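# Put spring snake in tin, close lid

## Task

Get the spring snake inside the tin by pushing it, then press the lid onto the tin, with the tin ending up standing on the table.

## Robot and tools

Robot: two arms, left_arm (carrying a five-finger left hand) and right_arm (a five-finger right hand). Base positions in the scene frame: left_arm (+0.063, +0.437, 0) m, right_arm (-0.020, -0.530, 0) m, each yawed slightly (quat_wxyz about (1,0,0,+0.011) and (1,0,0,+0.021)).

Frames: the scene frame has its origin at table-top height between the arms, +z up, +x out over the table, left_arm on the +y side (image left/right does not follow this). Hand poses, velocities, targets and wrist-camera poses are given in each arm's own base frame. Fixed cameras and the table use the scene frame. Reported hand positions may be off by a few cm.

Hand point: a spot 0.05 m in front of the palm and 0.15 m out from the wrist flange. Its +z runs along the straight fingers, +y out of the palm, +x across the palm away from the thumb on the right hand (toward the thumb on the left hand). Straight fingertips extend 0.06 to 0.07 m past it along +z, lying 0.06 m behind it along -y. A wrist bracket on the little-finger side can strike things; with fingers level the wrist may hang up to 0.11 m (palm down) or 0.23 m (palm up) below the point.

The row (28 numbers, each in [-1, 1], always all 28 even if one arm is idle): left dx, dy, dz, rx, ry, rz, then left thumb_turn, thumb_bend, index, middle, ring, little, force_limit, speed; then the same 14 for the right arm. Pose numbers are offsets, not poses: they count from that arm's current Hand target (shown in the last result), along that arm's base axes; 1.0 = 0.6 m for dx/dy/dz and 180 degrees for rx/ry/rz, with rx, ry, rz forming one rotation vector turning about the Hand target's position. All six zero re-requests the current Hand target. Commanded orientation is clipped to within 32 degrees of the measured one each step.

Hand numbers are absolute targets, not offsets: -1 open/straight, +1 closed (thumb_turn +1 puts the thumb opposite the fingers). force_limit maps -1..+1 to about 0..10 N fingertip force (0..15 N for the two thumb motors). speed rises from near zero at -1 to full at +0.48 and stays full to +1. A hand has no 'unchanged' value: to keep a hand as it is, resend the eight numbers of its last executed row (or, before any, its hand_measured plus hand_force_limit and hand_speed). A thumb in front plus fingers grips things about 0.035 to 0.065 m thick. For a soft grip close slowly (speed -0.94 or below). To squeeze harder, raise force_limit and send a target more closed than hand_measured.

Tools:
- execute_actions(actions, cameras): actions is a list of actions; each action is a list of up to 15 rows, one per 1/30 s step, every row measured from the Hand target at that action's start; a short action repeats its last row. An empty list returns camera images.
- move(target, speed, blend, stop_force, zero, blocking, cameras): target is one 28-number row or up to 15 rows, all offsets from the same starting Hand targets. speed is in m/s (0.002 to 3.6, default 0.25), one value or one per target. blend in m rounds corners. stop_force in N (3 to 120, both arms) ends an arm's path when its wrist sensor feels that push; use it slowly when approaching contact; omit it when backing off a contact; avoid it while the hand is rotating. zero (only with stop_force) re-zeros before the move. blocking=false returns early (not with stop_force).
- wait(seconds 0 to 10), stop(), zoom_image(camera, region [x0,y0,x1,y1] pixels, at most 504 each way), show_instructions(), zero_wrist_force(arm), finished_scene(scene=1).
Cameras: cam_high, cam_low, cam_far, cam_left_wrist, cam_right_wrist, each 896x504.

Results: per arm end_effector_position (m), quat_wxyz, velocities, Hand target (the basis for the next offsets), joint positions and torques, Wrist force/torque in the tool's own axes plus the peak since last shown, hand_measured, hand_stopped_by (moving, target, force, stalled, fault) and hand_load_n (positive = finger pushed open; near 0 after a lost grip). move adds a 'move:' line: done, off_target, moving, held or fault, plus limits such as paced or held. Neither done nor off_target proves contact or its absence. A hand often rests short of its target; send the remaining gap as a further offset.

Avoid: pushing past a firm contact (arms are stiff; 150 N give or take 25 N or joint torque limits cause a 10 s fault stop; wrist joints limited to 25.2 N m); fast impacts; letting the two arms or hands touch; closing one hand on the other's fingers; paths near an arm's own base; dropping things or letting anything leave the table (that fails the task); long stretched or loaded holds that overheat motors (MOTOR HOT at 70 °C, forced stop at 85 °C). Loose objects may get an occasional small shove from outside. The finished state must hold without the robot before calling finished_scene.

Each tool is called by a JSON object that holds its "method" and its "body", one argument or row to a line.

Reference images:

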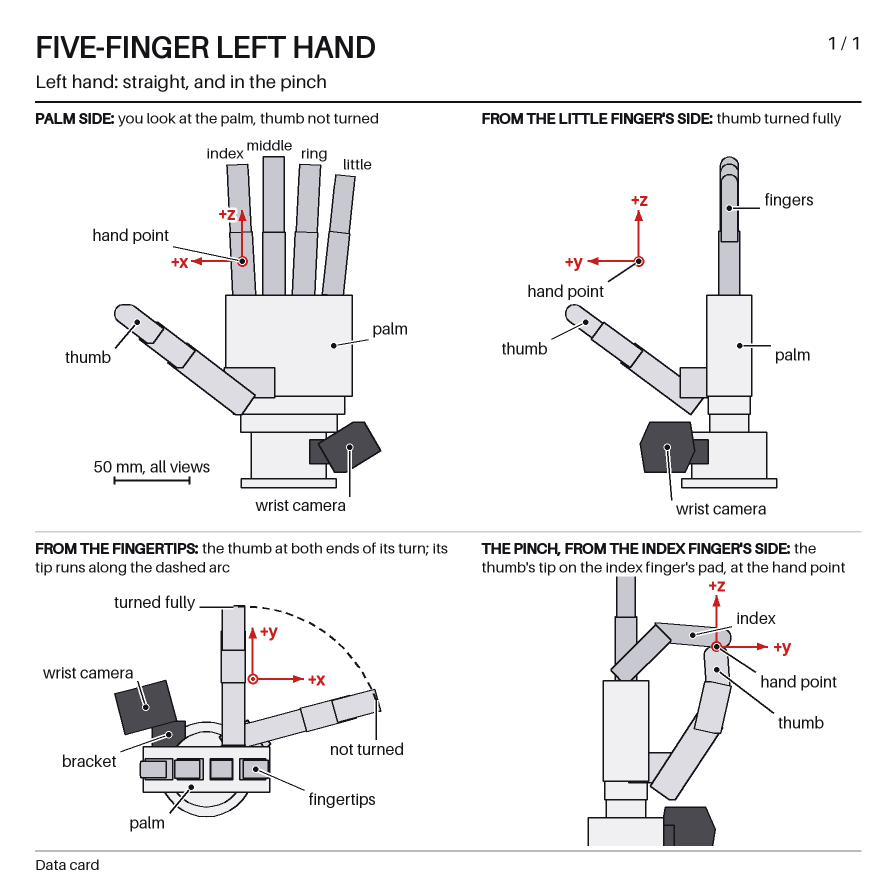

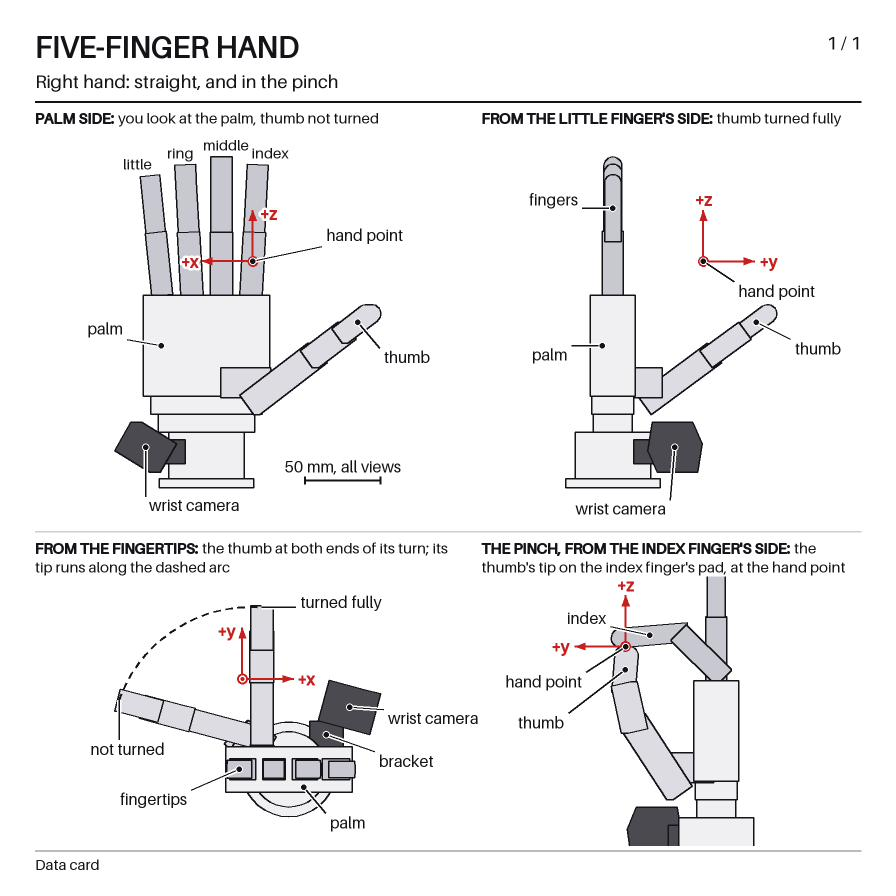

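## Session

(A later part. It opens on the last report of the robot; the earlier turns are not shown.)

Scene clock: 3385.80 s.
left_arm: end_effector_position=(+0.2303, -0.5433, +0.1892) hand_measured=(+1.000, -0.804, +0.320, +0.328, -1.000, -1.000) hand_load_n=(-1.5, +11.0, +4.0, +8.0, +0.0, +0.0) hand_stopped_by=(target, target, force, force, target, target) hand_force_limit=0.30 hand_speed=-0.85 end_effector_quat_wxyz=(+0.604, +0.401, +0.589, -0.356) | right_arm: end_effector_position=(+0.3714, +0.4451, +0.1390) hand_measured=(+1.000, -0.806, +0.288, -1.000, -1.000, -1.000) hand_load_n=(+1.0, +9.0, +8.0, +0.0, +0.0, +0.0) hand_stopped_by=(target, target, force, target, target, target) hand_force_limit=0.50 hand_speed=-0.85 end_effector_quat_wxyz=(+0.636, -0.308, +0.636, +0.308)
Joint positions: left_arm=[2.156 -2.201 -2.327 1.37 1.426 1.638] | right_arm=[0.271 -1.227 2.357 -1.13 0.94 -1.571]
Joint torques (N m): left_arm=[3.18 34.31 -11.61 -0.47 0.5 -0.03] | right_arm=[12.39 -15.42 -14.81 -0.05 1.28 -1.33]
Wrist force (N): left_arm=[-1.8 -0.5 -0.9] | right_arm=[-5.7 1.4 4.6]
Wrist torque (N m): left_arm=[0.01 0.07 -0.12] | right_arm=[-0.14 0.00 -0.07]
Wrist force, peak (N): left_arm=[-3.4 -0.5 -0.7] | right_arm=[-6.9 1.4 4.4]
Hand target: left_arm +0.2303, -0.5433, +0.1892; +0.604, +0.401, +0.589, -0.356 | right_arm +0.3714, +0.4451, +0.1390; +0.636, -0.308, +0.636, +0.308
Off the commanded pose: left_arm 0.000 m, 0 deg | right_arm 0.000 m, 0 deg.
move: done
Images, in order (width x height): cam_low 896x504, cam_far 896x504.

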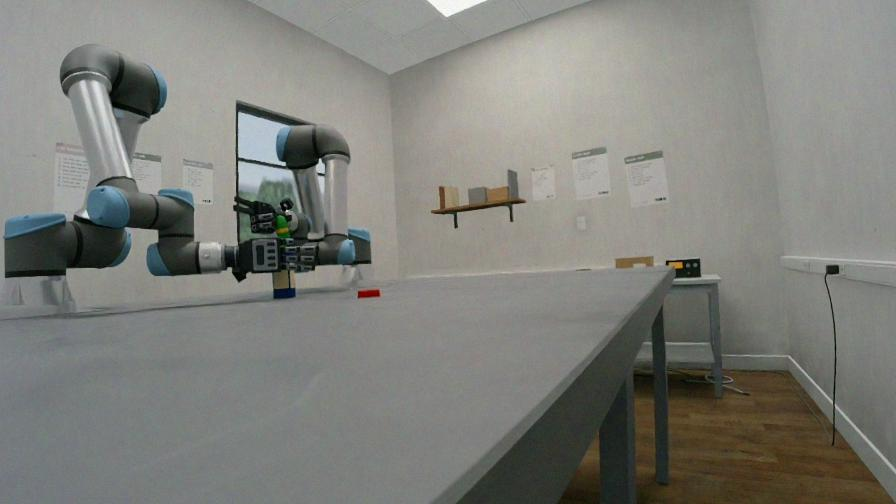

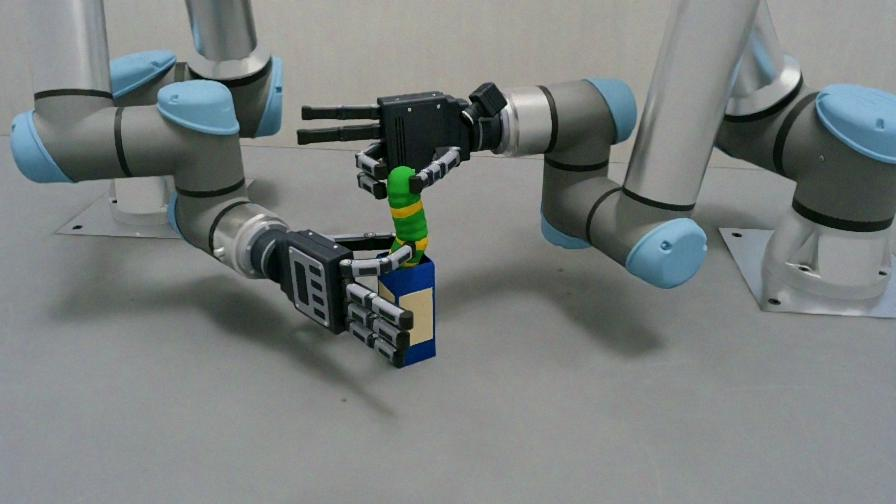

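{"method": "move", "body": {
  "target": [0,0,-0.0612,0,0,0,1,-0.8,0.5,0.5,-1,-1,0.3,-0.85,0,0,0,0,0,0,1,-0.8,0.6,-1,-1,-1,0.5,-0.85],
  "speed": 0.03,
  "cameras": ["cam_far"]
}}

{"method": "zoom_image", "body": {
  "camera": "cam_far",
  "region": [340, 170, 480, 300]
}}

Scene clock: 3427.63 s.
left_arm: end_effector_position=(+0.2303, -0.5433, +0.1525) hand_measured=(+1.000, -0.804, +0.320, +0.326, -1.000, -1.000) hand_load_n=(-6.0, +11.0, +2.5, +9.0, +0.0, +0.0) hand_stopped_by=(target, target, force, force, target, target) hand_force_limit=0.30 hand_speed=-0.85 end_effector_quat_wxyz=(+0.604, +0.401, +0.589, -0.356) | right_arm: end_effector_position=(+0.3714, +0.4451, +0.1390) hand_measured=(+1.000, -0.806, +0.288, -1.000, -1.000, -1.000) hand_load_n=(-1.5, +8.5, +8.0, +0.0, +0.0, +0.0) hand_stopped_by=(target, target, force, target, target, target) hand_force_limit=0.50 hand_speed=-0.85 end_effector_quat_wxyz=(+0.636, -0.308, +0.636, +0.308)
Joint positions: left_arm=[2.156 -2.318 -2.309 1.469 1.426 1.638] | right_arm=[0.271 -1.227 2.357 -1.13 0.94 -1.571]
Joint torques (N m): left_arm=[-0.07 21.04 15.69 0.94 1.12 -0.27] | right_arm=[10.24 -15.92 -12.82 -0.1 1.35 -1.32]
Wrist force (N): left_arm=[-6.9 0.0 -1.0] | right_arm=[-2.2 1.6 4.7]
Wrist torque (N m): left_arm=[0.04 0.16 -0.04] | right_arm=[-0.11 0.03 -0.19]
Wrist force, peak (N): left_arm=[-7.0 -0.2 -1.0] | right_arm=[-6.5 1.6 4.8]
Hand target: left_arm +0.2303, -0.5433, +0.1525; +0.604, +0.401, +0.589, -0.356 | right_arm +0.3714, +0.4451, +0.1390; +0.636, -0.308, +0.636, +0.308
Off the commanded pose: left_arm 0.000 m, 0 deg | right_arm 0.000 m, 0 deg.
move: done
Images, in order (width x height): cam_far 896x504.

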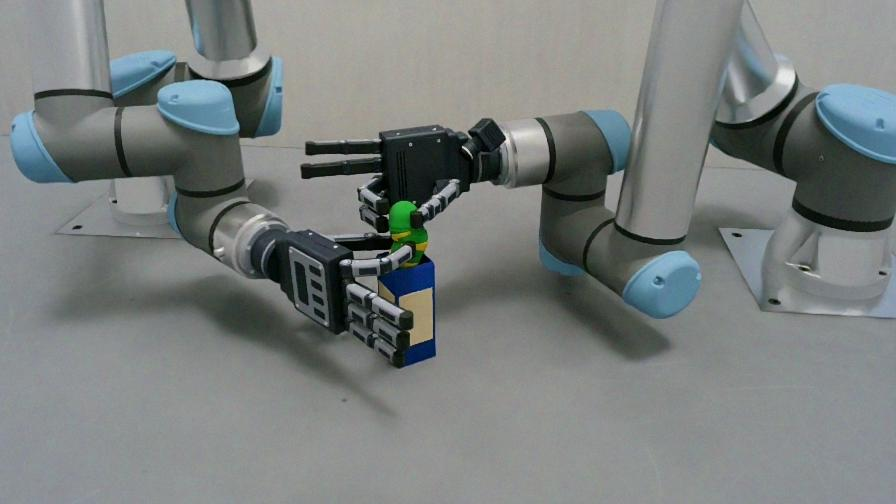

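Scaled by 3.600 from the camera's 896x504 image, which has a finer 1280x720 frame.

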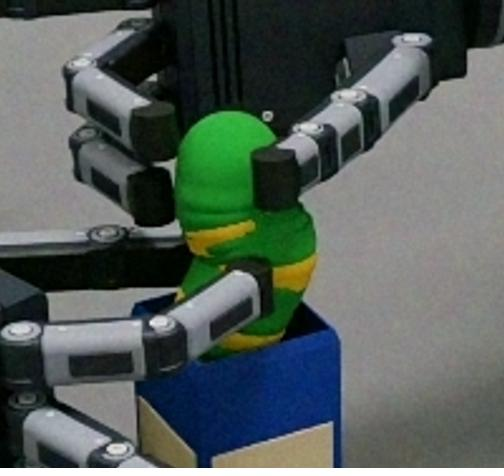

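{"method": "execute_actions", "body": {
  "actions": [
    [[0,0,0,0,0,0,1,-0.8,0.5,0.5,-1,-1,0.3,-0.85,0,0,0,0,0,0,1,-0.84,0.2,-1,-1,-1,0.5,-0.5]]
  ],
  "cameras": ["cam_far"]
}}

{"method": "zoom_image", "body": {
  "camera": "cam_far",
  "region": [340, 170, 480, 300]
}}

Scene clock: 3435.20 s.
left_arm: end_effector_position=(+0.2303, -0.5433, +0.1525) hand_measured=(+1.000, -0.804, +0.320, +0.326, -1.000, -1.000) hand_load_n=(-4.0, +10.5, +3.5, +8.5, +0.0, +0.0) hand_stopped_by=(target, target, force, force, target, target) hand_force_limit=0.30 hand_speed=-0.85 end_effector_quat_wxyz=(+0.604, +0.401, +0.589, -0.356) | right_arm: end_effector_position=(+0.3714, +0.4451, +0.1390) hand_measured=(+1.000, -0.840, +0.200, -1.000, -1.000, -1.000) hand_load_n=(+0.0, +0.0, +0.0, +0.0, +0.0, +0.0) hand_stopped_by=(target, target, target, target, target, target) hand_force_limit=0.50 hand_speed=-0.50 end_effector_quat_wxyz=(+0.636, -0.308, +0.636, +0.308)
Joint positions: left_arm=[2.156 -2.318 -2.309 1.469 1.426 1.638] | right_arm=[0.271 -1.227 2.357 -1.13 0.94 -1.571]
Joint torques (N m): left_arm=[6.32 24.13 14.5 1.2 -2.02 -0.21] | right_arm=[9.23 -17.49 -10.58 -1.36 1.31 -1.28]
Wrist force (N): left_arm=[-4.8 -0.5 -0.4] | right_arm=[-3.7 1.7 4.2]
Wrist torque (N m): left_arm=[0.03 0.10 -0.07] | right_arm=[-0.11 0.05 -0.16]
Wrist force, peak (N): left_arm=[-7.2 0.0 -1.0] | right_arm=[-3.9 1.8 4.5]
Hand target: left_arm +0.2303, -0.5433, +0.1525; +0.604, +0.401, +0.589, -0.356 | right_arm +0.3714, +0.4451, +0.1390; +0.636, -0.308, +0.636, +0.308
Off the commanded pose: left_arm 0.000 m, 0 deg | right_arm 0.000 m, 0 deg.
Step readings (end_effector_position of left_arm | right_arm):
0: (+0.2303, -0.5433, +0.1525) | (+0.3714, +0.4451, +0.1390)
1: (+0.2303, -0.5433, +0.1525) | (+0.3714, +0.4451, +0.1390)
2: (+0.2303, -0.5433, +0.1525) | (+0.3714, +0.4451, +0.1390)
4: (+0.2303, -0.5433, +0.1525) | (+0.3714, +0.4451, +0.1390)
8: (+0.2303, -0.5433, +0.1525) | (+0.3714, +0.4451, +0.1390)
15: (+0.2303, -0.5433, +0.1525) | (+0.3714, +0.4451, +0.1390)
Images, in order (width x height): cam_far 896x504.

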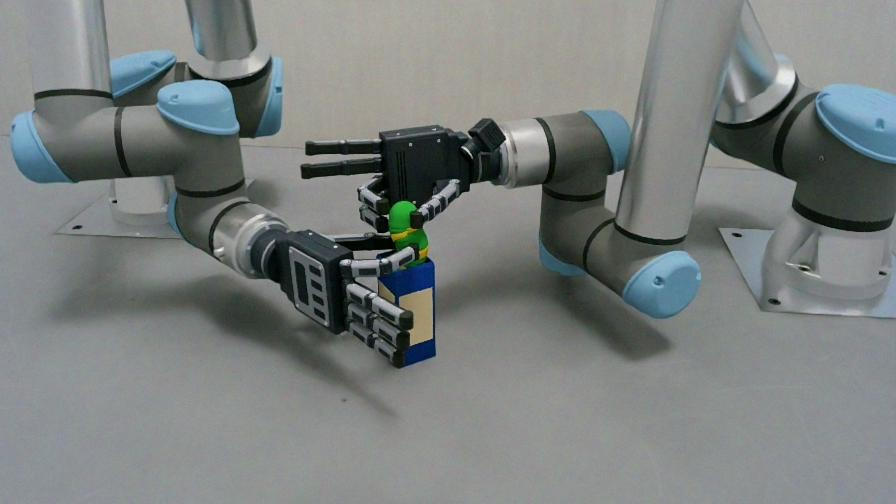

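Scaled by 3.600 from the camera's 896x504 image, which has a finer 1280x720 frame.

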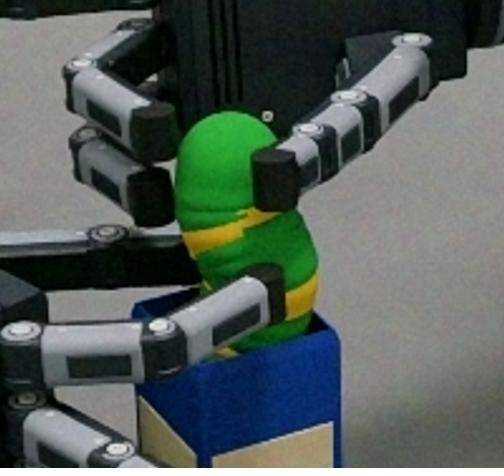

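{"method": "move", "body": {
  "target": [
    [0,0,0,0,0,0,1,-0.8,0.5,0.5,-1,-1,0.3,-0.85,-0.0012,0.005,0,0,0,0,1,-0.84,0.2,-1,-1,-1,0.5,-0.5],
    [0,0,0,0,0,0,1,-0.8,0.5,0.5,-1,-1,0.3,-0.85,-0.0012,0.005,0,0,0,0,1,-0.8,0.6,-1,-1,-1,0.5,-0.85],
    [0,0,0,0,0,0,1,-0.8,0.5,0.5,-1,-1,0.3,-0.85,-0.0002,0.001,0,0,0,0,1,-0.8,0.6,-1,-1,-1,0.5,-0.85]
  ],
  "speed": 0.03,
  "cameras": ["cam_far","cam_low"]
}}

{"method": "zoom_image", "body": {
  "camera": "cam_far",
  "region": [340, 170, 480, 300]
}}

{"method": "zoom_image", "body": {
  "camera": "cam_low",
  "region": [240, 210, 330, 310]
}}

Scene clock: 3456.10 s.
left_arm: end_effector_position=(+0.2303, -0.5433, +0.1525) hand_measured=(+1.000, -0.804, +0.320, +0.326, -1.000, -1.000) hand_load_n=(-3.0, +11.0, +3.5, +8.5, +0.0, +0.0) hand_stopped_by=(target, target, force, force, target, target) hand_force_limit=0.30 hand_speed=-0.85 end_effector_quat_wxyz=(+0.604, +0.401, +0.589, -0.356) | right_arm: end_effector_position=(+0.3713, +0.4458, +0.1390) hand_measured=(+1.000, -0.806, +0.294, -1.000, -1.000, -1.000) hand_load_n=(-0.5, +8.5, +9.0, +0.0, +0.0, +0.0) hand_stopped_by=(target, target, force, target, target, target) hand_force_limit=0.50 hand_speed=-0.85 end_effector_quat_wxyz=(+0.636, -0.308, +0.636, +0.308)
Joint positions: left_arm=[2.156 -2.318 -2.309 1.469 1.426 1.638] | right_arm=[0.273 -1.227 2.357 -1.13 0.942 -1.571]
Joint torques (N m): left_arm=[6.85 31.17 14.64 1.18 -1.79 -0.41] | right_arm=[-11.22 -38.23 -2.51 -2.34 -1.26 -0.88]
Wrist force (N): left_arm=[-5.0 -0.9 -0.3] | right_arm=[-3.7 1.8 5.2]
Wrist torque (N m): left_arm=[-0.01 0.09 -0.07] | right_arm=[-0.11 0.03 -0.14]
Wrist force, peak (N): left_arm=[-5.4 -0.7 -0.6] | right_arm=[-4.0 1.9 5.7]
Hand target: left_arm +0.2303, -0.5433, +0.1525; +0.604, +0.401, +0.589, -0.356 | right_arm +0.3713, +0.4457, +0.1390; +0.636, -0.308, +0.636, +0.308
Off the commanded pose: left_arm 0.000 m, 0 deg | right_arm 0.000 m, 0 deg.
move: done
Images, in order (width x height): cam_low 896x504, cam_far 896x504.

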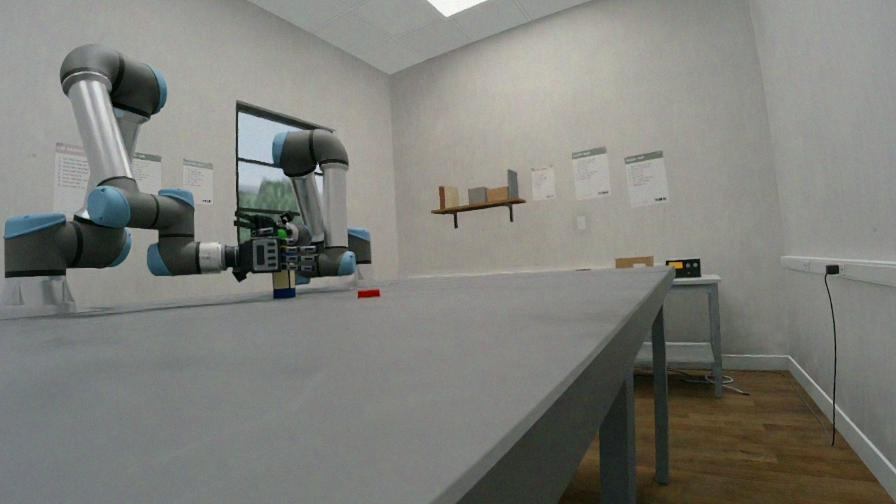

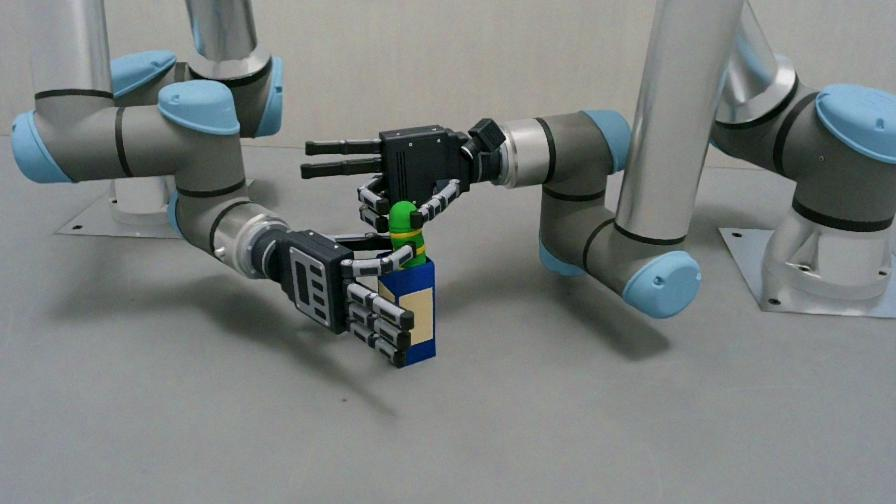

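Scaled by 3.600 from the camera's 896x504 image, which has a finer 1280x720 frame.

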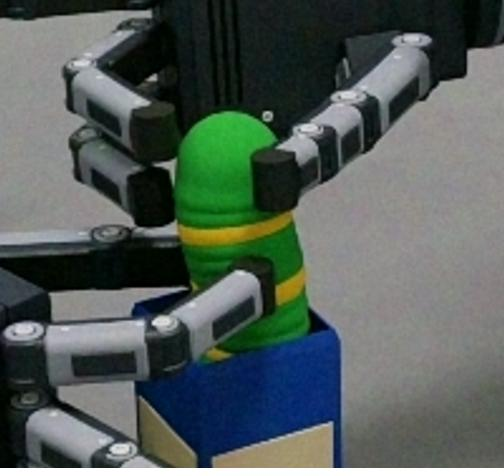

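Scaled by 5.040 from the camera's 896x504 image, which has a finer 1280x720 frame.

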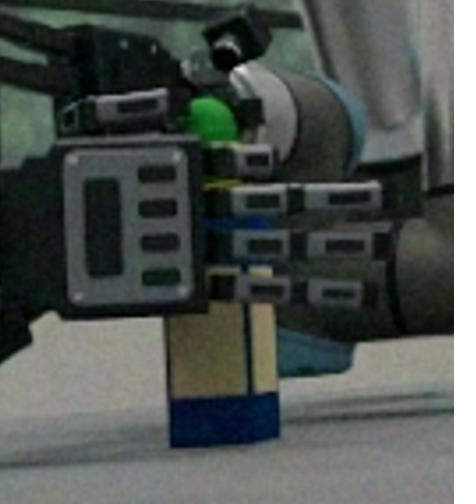

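{"method": "move", "body": {
  "target": [0,0,0.05,0,0,0,1,-0.8,0.5,0.5,-1,-1,0.3,-0.85,0,0,0,0,0,0,1,-0.8,0.6,-1,-1,-1,0.5,-0.85],
  "speed": 0.03,
  "cameras": ["cam_far","cam_low"]
}}

{"method": "zoom_image", "body": {
  "camera": "cam_far",
  "region": [340, 150, 480, 280]
}}

Scene clock: 3463.73 s.
left_arm: end_effector_position=(+0.2303, -0.5433, +0.1825) hand_measured=(+1.000, -0.804, +0.320, +0.326, -1.000, -1.000) hand_load_n=(-0.5, +11.0, +4.0, +8.0, +0.0, +0.0) hand_stopped_by=(target, target, force, force, target, target) hand_force_limit=0.30 hand_speed=-0.85 end_effector_quat_wxyz=(+0.604, +0.401, +0.589, -0.356) | right_arm: end_effector_position=(+0.3713, +0.4457, +0.1390) hand_measured=(+1.000, -0.806, +0.294, -1.000, -1.000, -1.000) hand_load_n=(+1.5, +9.0, +8.5, +0.0, +0.0, +0.0) hand_stopped_by=(target, target, force, target, target, target) hand_force_limit=0.50 hand_speed=-0.85 end_effector_quat_wxyz=(+0.636, -0.308, +0.636, +0.308)
Joint positions: left_arm=[2.156 -2.222 -2.324 1.389 1.426 1.638] | right_arm=[0.273 -1.227 2.357 -1.13 0.942 -1.571]
Joint torques (N m): left_arm=[5.83 34.03 -11.46 -0.34 -1.97 -0.33] | right_arm=[-9.96 -35.8 -2.76 -1.66 -1.22 -0.7]
Wrist force (N): left_arm=[-0.9 -0.6 -0.4] | right_arm=[-7.0 1.3 4.7]
Wrist torque (N m): left_arm=[0.01 0.02 -0.12] | right_arm=[-0.17 0.06 -0.09]
Wrist force, peak (N): left_arm=[-5.3 -1.0 -0.3] | right_arm=[-7.3 1.5 4.5]
Hand target: left_arm +0.2303, -0.5433, +0.1825; +0.604, +0.401, +0.589, -0.356 | right_arm +0.3713, +0.4457, +0.1390; +0.636, -0.308, +0.636, +0.308
Off the commanded pose: left_arm 0.000 m, 0 deg | right_arm 0.000 m, 0 deg.
move: done
Images, in order (width x height): cam_low 896x504, cam_far 896x504.

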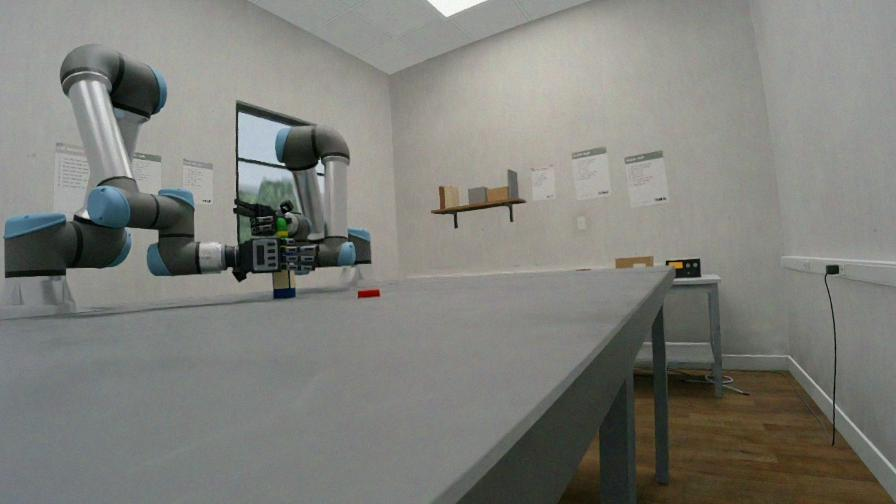

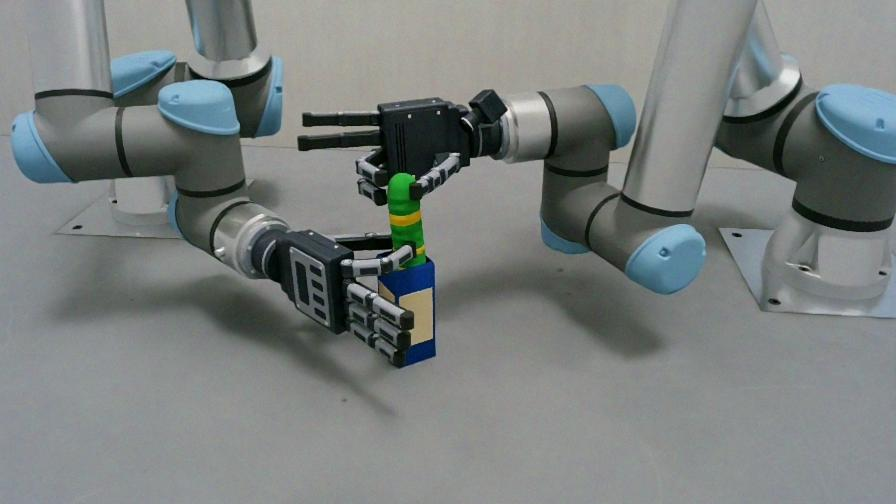

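Scaled by 3.600 from the camera's 896x504 image, which has a finer 1280x720 frame.

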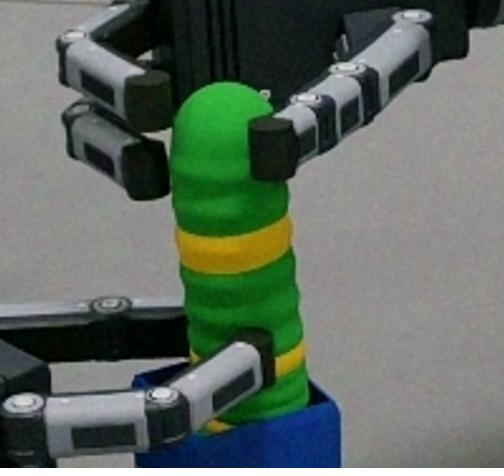

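{"method": "move", "body": {
  "target": [
    [0,0,0,0,0,0,1,-1,-0.5,-0.5,-1,-1,0.3,-0.7,0,0,0,0,0,0,1,-0.8,0.6,-1,-1,-1,0.5,-0.85],
    [-0.1625,0.0368,0,0,0,0,1,-1,-0.5,-0.5,-1,-1,0.3,-0.7,0,0,0,0,0,0,1,-0.8,0.6,-1,-1,-1,0.5,-0.85]
  ],
  "speed": 0.08,
  "cameras": ["cam_far","cam_high","cam_low"]
}}

{"method": "zoom_image", "body": {
  "camera": "cam_far",
  "region": [340, 150, 480, 280]
}}

{"method": "zoom_image", "body": {
  "camera": "cam_high",
  "region": [360, 220, 460, 300]
}}

Scene clock: 3491.27 s.
left_arm: end_effector_position=(+0.1329, -0.5212, +0.1825) hand_measured=(+1.000, -1.000, -0.500, -0.500, -1.000, -1.000) hand_load_n=(+0.0, +0.0, +0.0, +0.0, +0.0, +0.0) hand_stopped_by=(target, target, target, target, target, target) hand_force_limit=0.30 hand_speed=-0.70 end_effector_quat_wxyz=(+0.604, +0.401, +0.589, -0.356) | right_arm: end_effector_position=(+0.3713, +0.4457, +0.1390) hand_measured=(+1.000, -0.806, +0.294, -1.000, -1.000, -1.000) hand_load_n=(+2.0, +9.0, +8.0, +0.0, +0.0, +0.0) hand_stopped_by=(target, target, force, target, target, target) hand_force_limit=0.50 hand_speed=-0.85 end_effector_quat_wxyz=(+0.636, -0.308, +0.636, +0.308)
Joint positions: left_arm=[1.904 -2.209 -2.402 1.454 1.678 1.634] | right_arm=[0.273 -1.227 2.357 -1.13 0.942 -1.571]
Joint torques (N m): left_arm=[-7.47 32.93 -12.29 2.76 2.21 -1.37] | right_arm=[-7.92 -24.46 -2.05 -0.29 -0.98 -0.49]
Wrist force (N): left_arm=[-0.2 -0.4 0.0] | right_arm=[-8.0 1.9 4.4]
Wrist torque (N m): left_arm=[0.02 0.02 -0.07] | right_arm=[-0.10 0.07 -0.06]
Wrist force, peak (N): left_arm=[-1.4 -0.5 -0.5] | right_arm=[-8.3 2.0 4.5]
Hand target: left_arm +0.1328, -0.5212, +0.1825; +0.604, +0.401, +0.589, -0.356 | right_arm +0.3713, +0.4457, +0.1390; +0.636, -0.308, +0.636, +0.308
Off the commanded pose: left_arm 0.000 m, 0 deg | right_arm 0.000 m, 0 deg.
move: done
Images, in order (width x height): cam_high 896x504, cam_low 896x504, cam_far 896x504.

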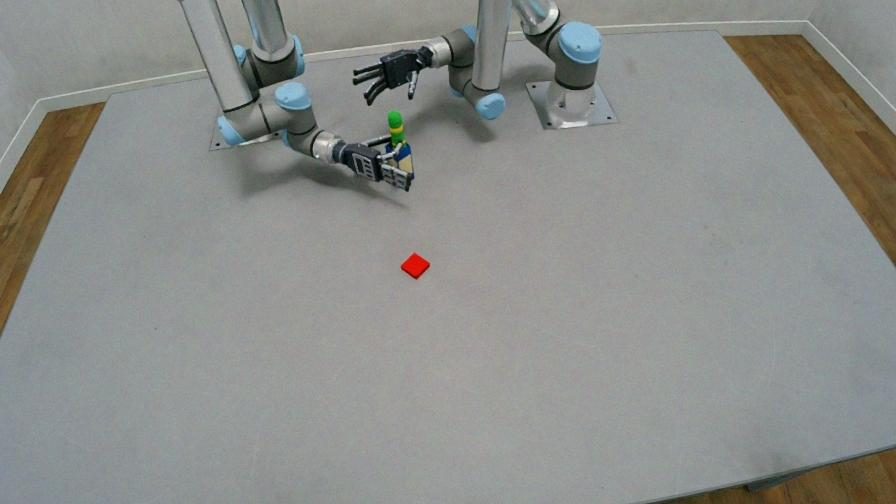

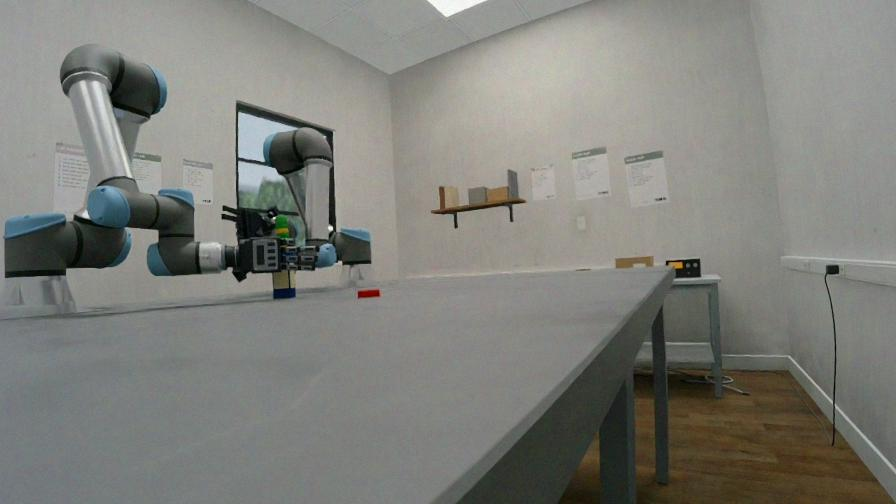

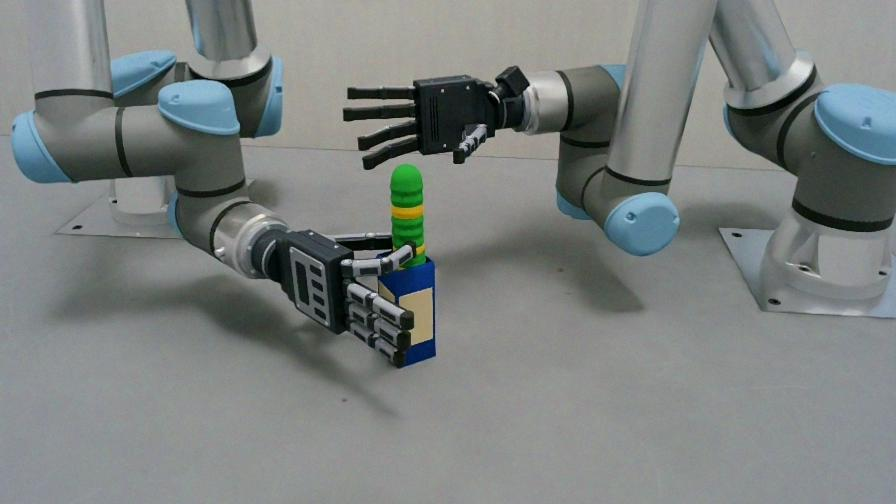

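Scaled by 3.600 from the camera's 896x504 image, which has a finer 1280x720 frame.

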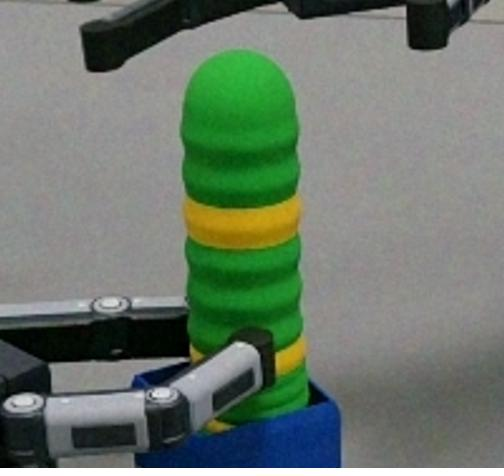

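Scaled by 5.040 from the camera's 896x504 image, which has a finer 1280x720 frame.

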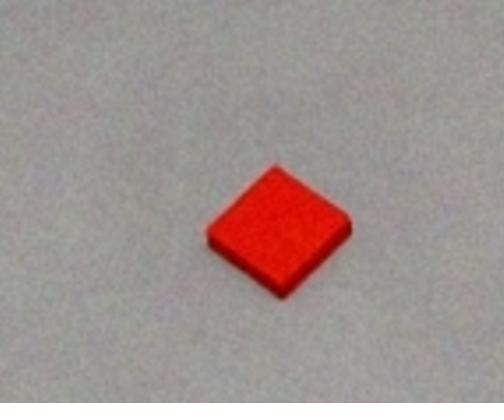

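{"method": "zoom_image", "body": {
  "camera": "cam_low",
  "region": [340, 275, 400, 310]
}}

{"method": "zoom_image", "body": {
  "camera": "cam_low",
  "region": [240, 200, 330, 310]
}}

{"method": "zoom_image", "body": {
  "camera": "cam_high",
  "region": [370, 100, 430, 200]
}}

Scaled by 8.400 from the camera's 896x504 image, which has a finer 1280x720 frame.

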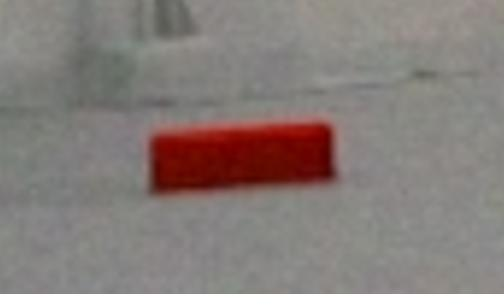

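Scaled by 4.582 from the camera's 896x504 image, which has a finer 1280x720 frame.

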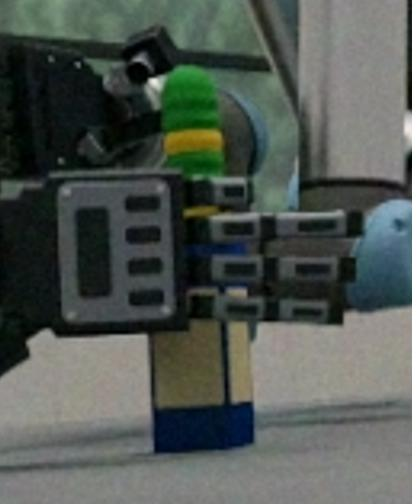

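Scaled by 5.040 from the camera's 896x504 image, which has a finer 1280x720 frame.

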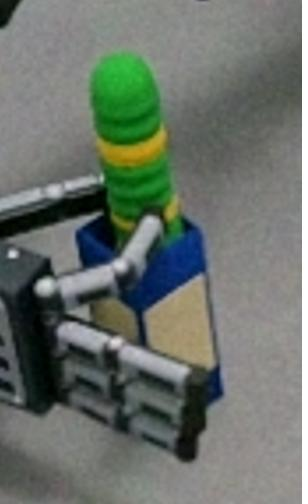

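{"method": "move", "body": {
  "target": [
    [0,0,0.30,-0.0451,0.1530,0.0750,1,-1,-0.5,-0.3,-1,-1,0.3,-0.7,0,0,0,0,0,0,1,-0.8,0.6,-1,-1,-1,0.5,-0.85],
    [0.3272,0.2615,0.30,-0.1505,0.5100,0.2500,1,-1,-0.5,-0.3,-1,-1,0.3,-0.7,0,0,0,0,0,0,1,-0.8,0.6,-1,-1,-1,0.5,-0.85],
    [0.6413,0.0022,-0.0542,-0.1505,0.5100,0.2500,1,-1,-0.5,-0.3,-1,-1,0.3,-0.7,0,0,0,0,0,0,1,-0.8,0.6,-1,-1,-1,0.5,-0.85]
  ],
  "speed": [0.3,0.3,0.2],
  "blend": [0.04,0.04,0],
  "cameras": ["all"]
}}

Scene clock: 3565.67 s.
left_arm: end_effector_position=(+0.5176, -0.5199, +0.1500) hand_measured=(+1.000, -1.000, -0.500, -0.300, -1.000, -1.000) hand_load_n=(+0.0, +0.0, +0.0, +0.0, +0.0, +0.0) hand_stopped_by=(target, target, target, target, target, target) hand_force_limit=0.30 hand_speed=-0.70 end_effector_quat_wxyz=(+0.160, -0.328, +0.837, -0.408) | right_arm: end_effector_position=(+0.3713, +0.4457, +0.1390) hand_measured=(+1.000, -0.806, +0.294, -1.000, -1.000, -1.000) hand_load_n=(+2.0, +9.0, +8.5, +0.0, +0.0, +0.0) hand_stopped_by=(target, target, force, target, target, target) hand_force_limit=0.50 hand_speed=-0.85 end_effector_quat_wxyz=(+0.636, -0.308, +0.636, +0.308)
Joint positions: left_arm=[2.651 -2.071 -1.798 0.035 1.31 0.211] | right_arm=[0.273 -1.227 2.357 -1.13 0.942 -1.571]
Joint torques (N m): left_arm=[-8.06 29.86 33.8 1.86 1.91 -1.5] | right_arm=[-5.14 -18.75 -2.98 -0.3 -0.48 -0.01]
Wrist force (N): left_arm=[-0.2 -0.7 -1.0] | right_arm=[-8.0 2.0 4.5]
Wrist torque (N m): left_arm=[0.11 0.14 -0.09] | right_arm=[-0.08 0.11 -0.07]
Wrist force, peak (N): left_arm=[-0.7 -1.8 -0.6] | right_arm=[-8.4 2.2 4.6]
Hand target: left_arm +0.5176, -0.5199, +0.1500; +0.160, -0.328, +0.837, -0.408 | right_arm +0.3713, +0.4457, +0.1390; +0.636, -0.308, +0.636, +0.308
Off the commanded pose: left_arm 0.000 m, 0 deg | right_arm 0.000 m, 0 deg.
move: done
camera_calibration:
cam_left_wrist: T_world_to_cam=[[0.244941, -0.600103, 0.761499, -0.550841], [-0.969103, -0.175059, 0.173762, 0.380719], [0.0290318, -0.780533, -0.624441, -0.215701], [0, 0, 0, 1]] pos_world=[0.510142, -0.432275, 0.218619]
cam_right_wrist: T_world_to_cam=[[-0.762599, 0.590061, -0.265087, 0.0556679], [-0.517125, -0.309907, 0.797834, 0.21597], [0.388618, 0.745511, 0.54147, -0.438091], [0, 0, 0, 1]] pos_world=[0.324386, 0.360685, 0.079662]

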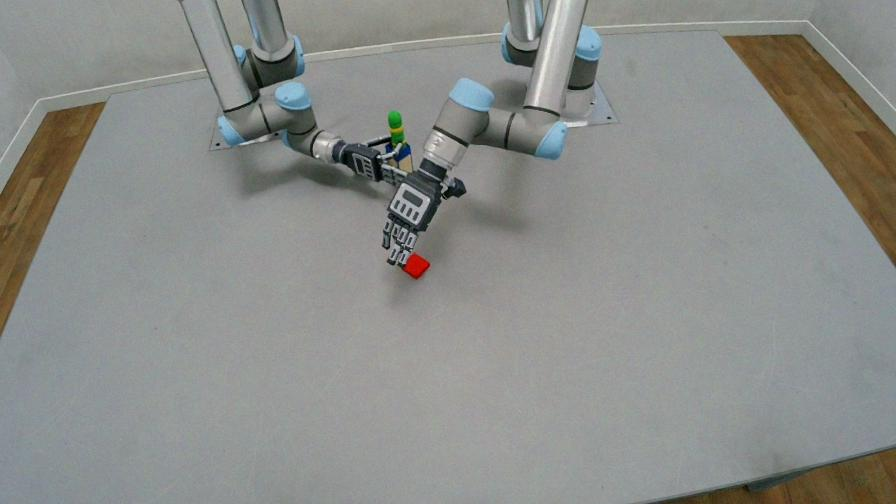

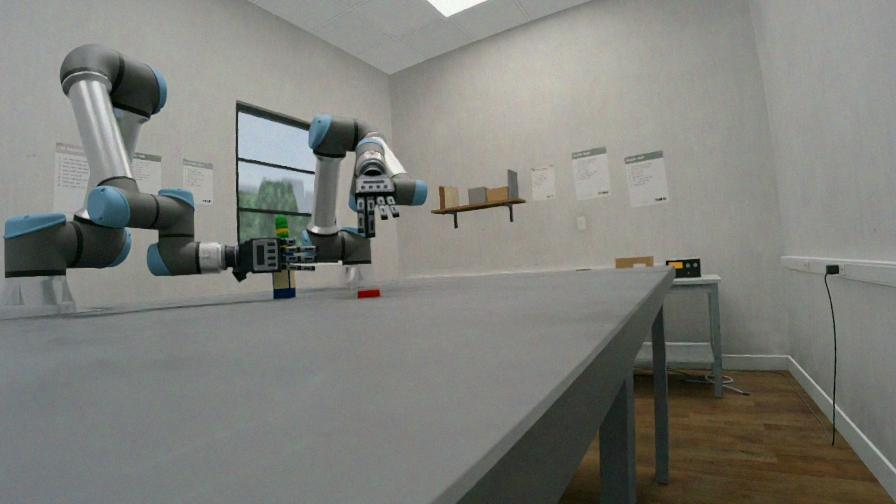

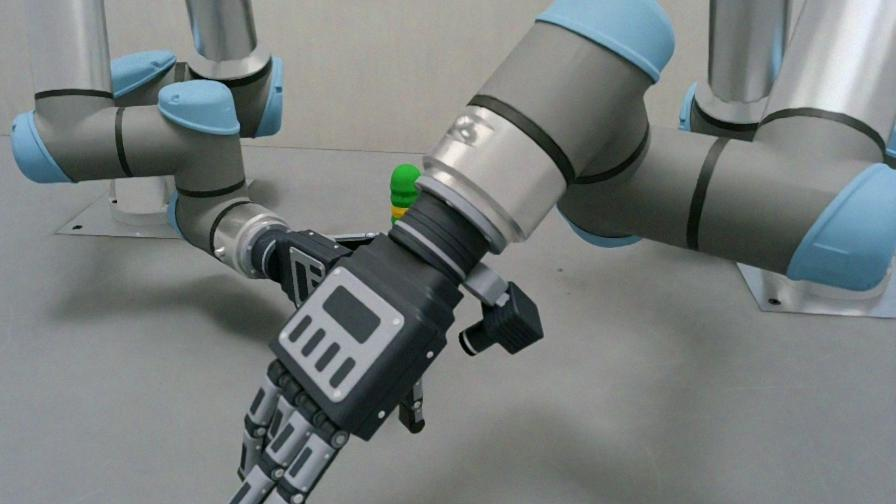

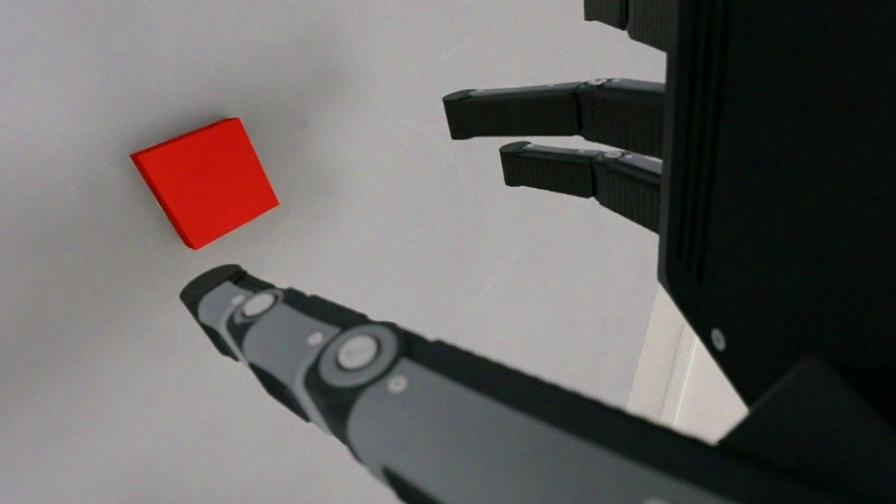

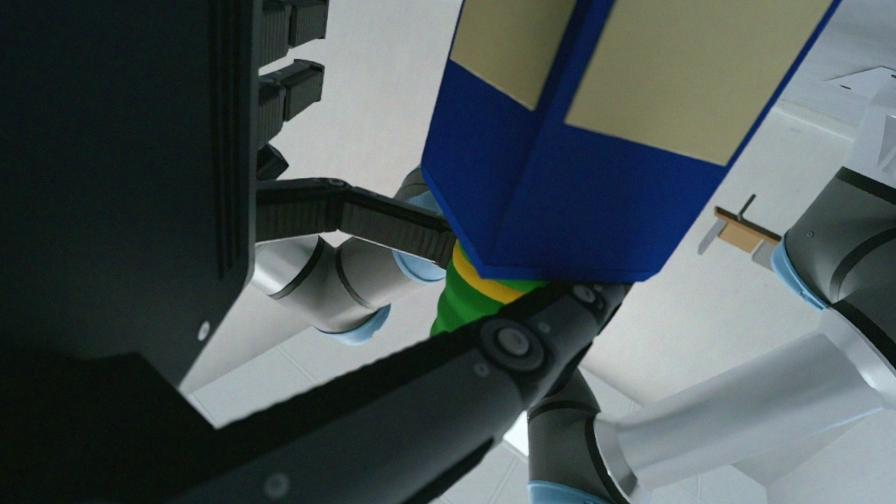

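{"method": "zoom_image", "body": {
  "camera": "cam_left_wrist",
  "region": [100, 90, 320, 330]
}}

Scaled by 2.100 from the camera's 896x504 image, which has a finer 1280x720 frame.

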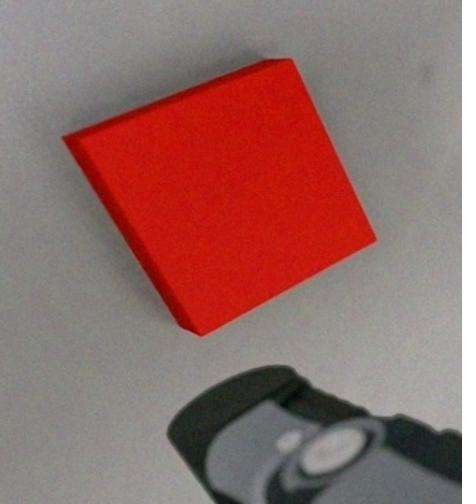

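{"method": "move", "body": {
  "target": [0.0113,-0.0030,-0.145,0,0,0,1,-1,-0.5,-0.3,-1,-1,0.3,-0.7,0,0,0,0,0,0,1,-0.8,0.6,-1,-1,-1,0.5,-0.85],
  "speed": 0.12,
  "cameras": ["cam_left_wrist","cam_low","cam_high"]
}}

{"method": "zoom_image", "body": {
  "camera": "cam_high",
  "region": [370, 200, 460, 290]
}}

{"method": "zoom_image", "body": {
  "camera": "cam_low",
  "region": [320, 220, 420, 310]
}}

Scene clock: 3610.73 s.
left_arm: end_effector_position=(+0.5244, -0.5217, +0.0630) hand_measured=(+1.000, -1.000, -0.500, -0.300, -1.000, -1.000) hand_load_n=(+0.0, +0.0, +0.0, +0.0, +0.0, +0.0) hand_stopped_by=(target, target, target, target, target, target) hand_force_limit=0.30 hand_speed=-0.70 end_effector_quat_wxyz=(+0.160, -0.328, +0.837, -0.408) | right_arm: end_effector_position=(+0.3713, +0.4457, +0.1390) hand_measured=(+1.000, -0.806, +0.294, -1.000, -1.000, -1.000) hand_load_n=(+2.0, +9.0, +8.5, +0.0, +0.0, +0.0) hand_stopped_by=(target, target, force, target, target, target) hand_force_limit=0.50 hand_speed=-0.85 end_effector_quat_wxyz=(+0.636, -0.308, +0.636, +0.308)
Joint positions: left_arm=[2.654 -2.235 -1.815 0.216 1.307 0.213] | right_arm=[0.273 -1.227 2.357 -1.13 0.942 -1.571]
Joint torques (N m): left_arm=[4.75 32.57 30.13 3.98 -2.59 -0.82] | right_arm=[-2.86 -18.72 -4.38 -0.41 -0.24 0.2]
Wrist force (N): left_arm=[-0.3 -0.6 -1.2] | right_arm=[-8.1 1.9 4.5]
Wrist torque (N m): left_arm=[0.14 0.17 -0.21] | right_arm=[-0.11 0.10 -0.07]
Wrist force, peak (N): left_arm=[-0.5 -1.4 -1.5] | right_arm=[-8.3 1.9 4.8]
Hand target: left_arm +0.5244, -0.5217, +0.0630; +0.160, -0.328, +0.837, -0.408 | right_arm +0.3713, +0.4457, +0.1390; +0.636, -0.308, +0.636, +0.308
Off the commanded pose: left_arm 0.000 m, 0 deg | right_arm 0.000 m, 0 deg.
move: done
camera_calibration:
cam_left_wrist: T_world_to_cam=[[0.245016, -0.600169, 0.761422, -0.487334], [-0.969087, -0.175042, 0.173869, 0.402113], [0.0289302, -0.780485, -0.624504, -0.27147], [0, 0, 0, 1]] pos_world=[0.516941, -0.433975, 0.131619]
Images, in order (width x height): cam_high 896x504, cam_low 896x504, cam_left_wrist 896x504.

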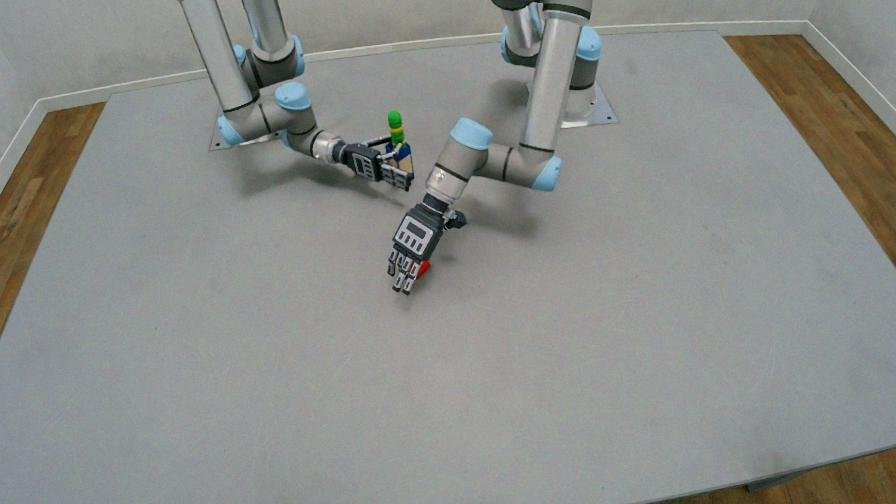

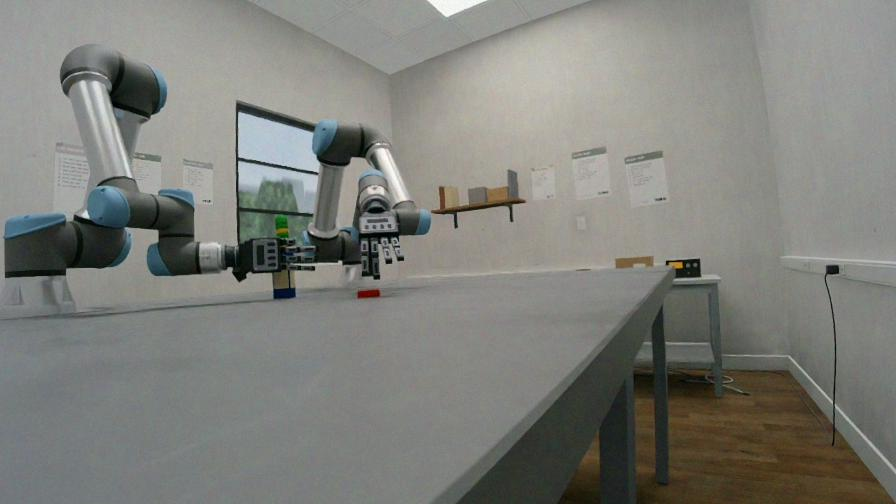

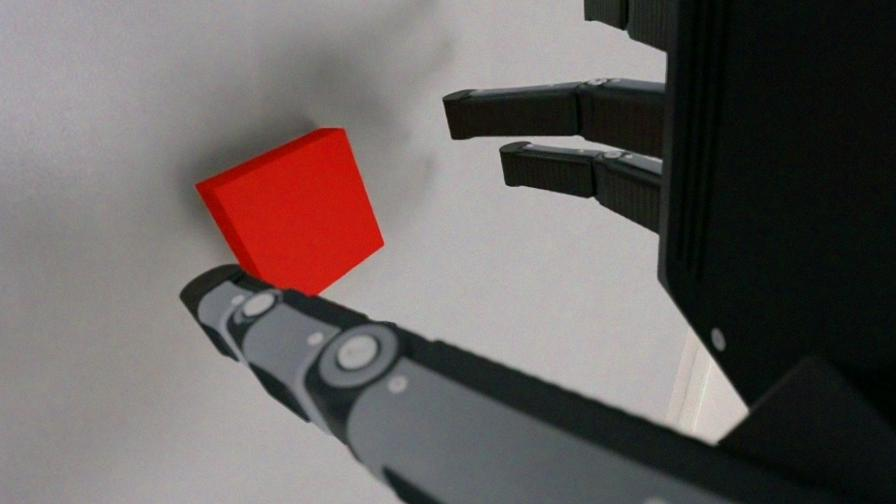

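Scaled by 5.600 from the camera's 896x504 image, which has a finer 1280x720 frame.

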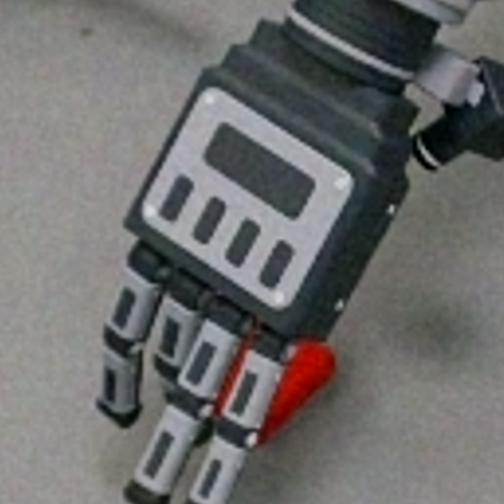

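Scaled by 5.040 from the camera's 896x504 image, which has a finer 1280x720 frame.

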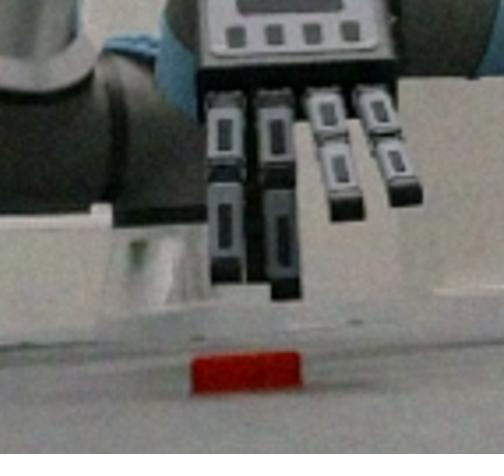

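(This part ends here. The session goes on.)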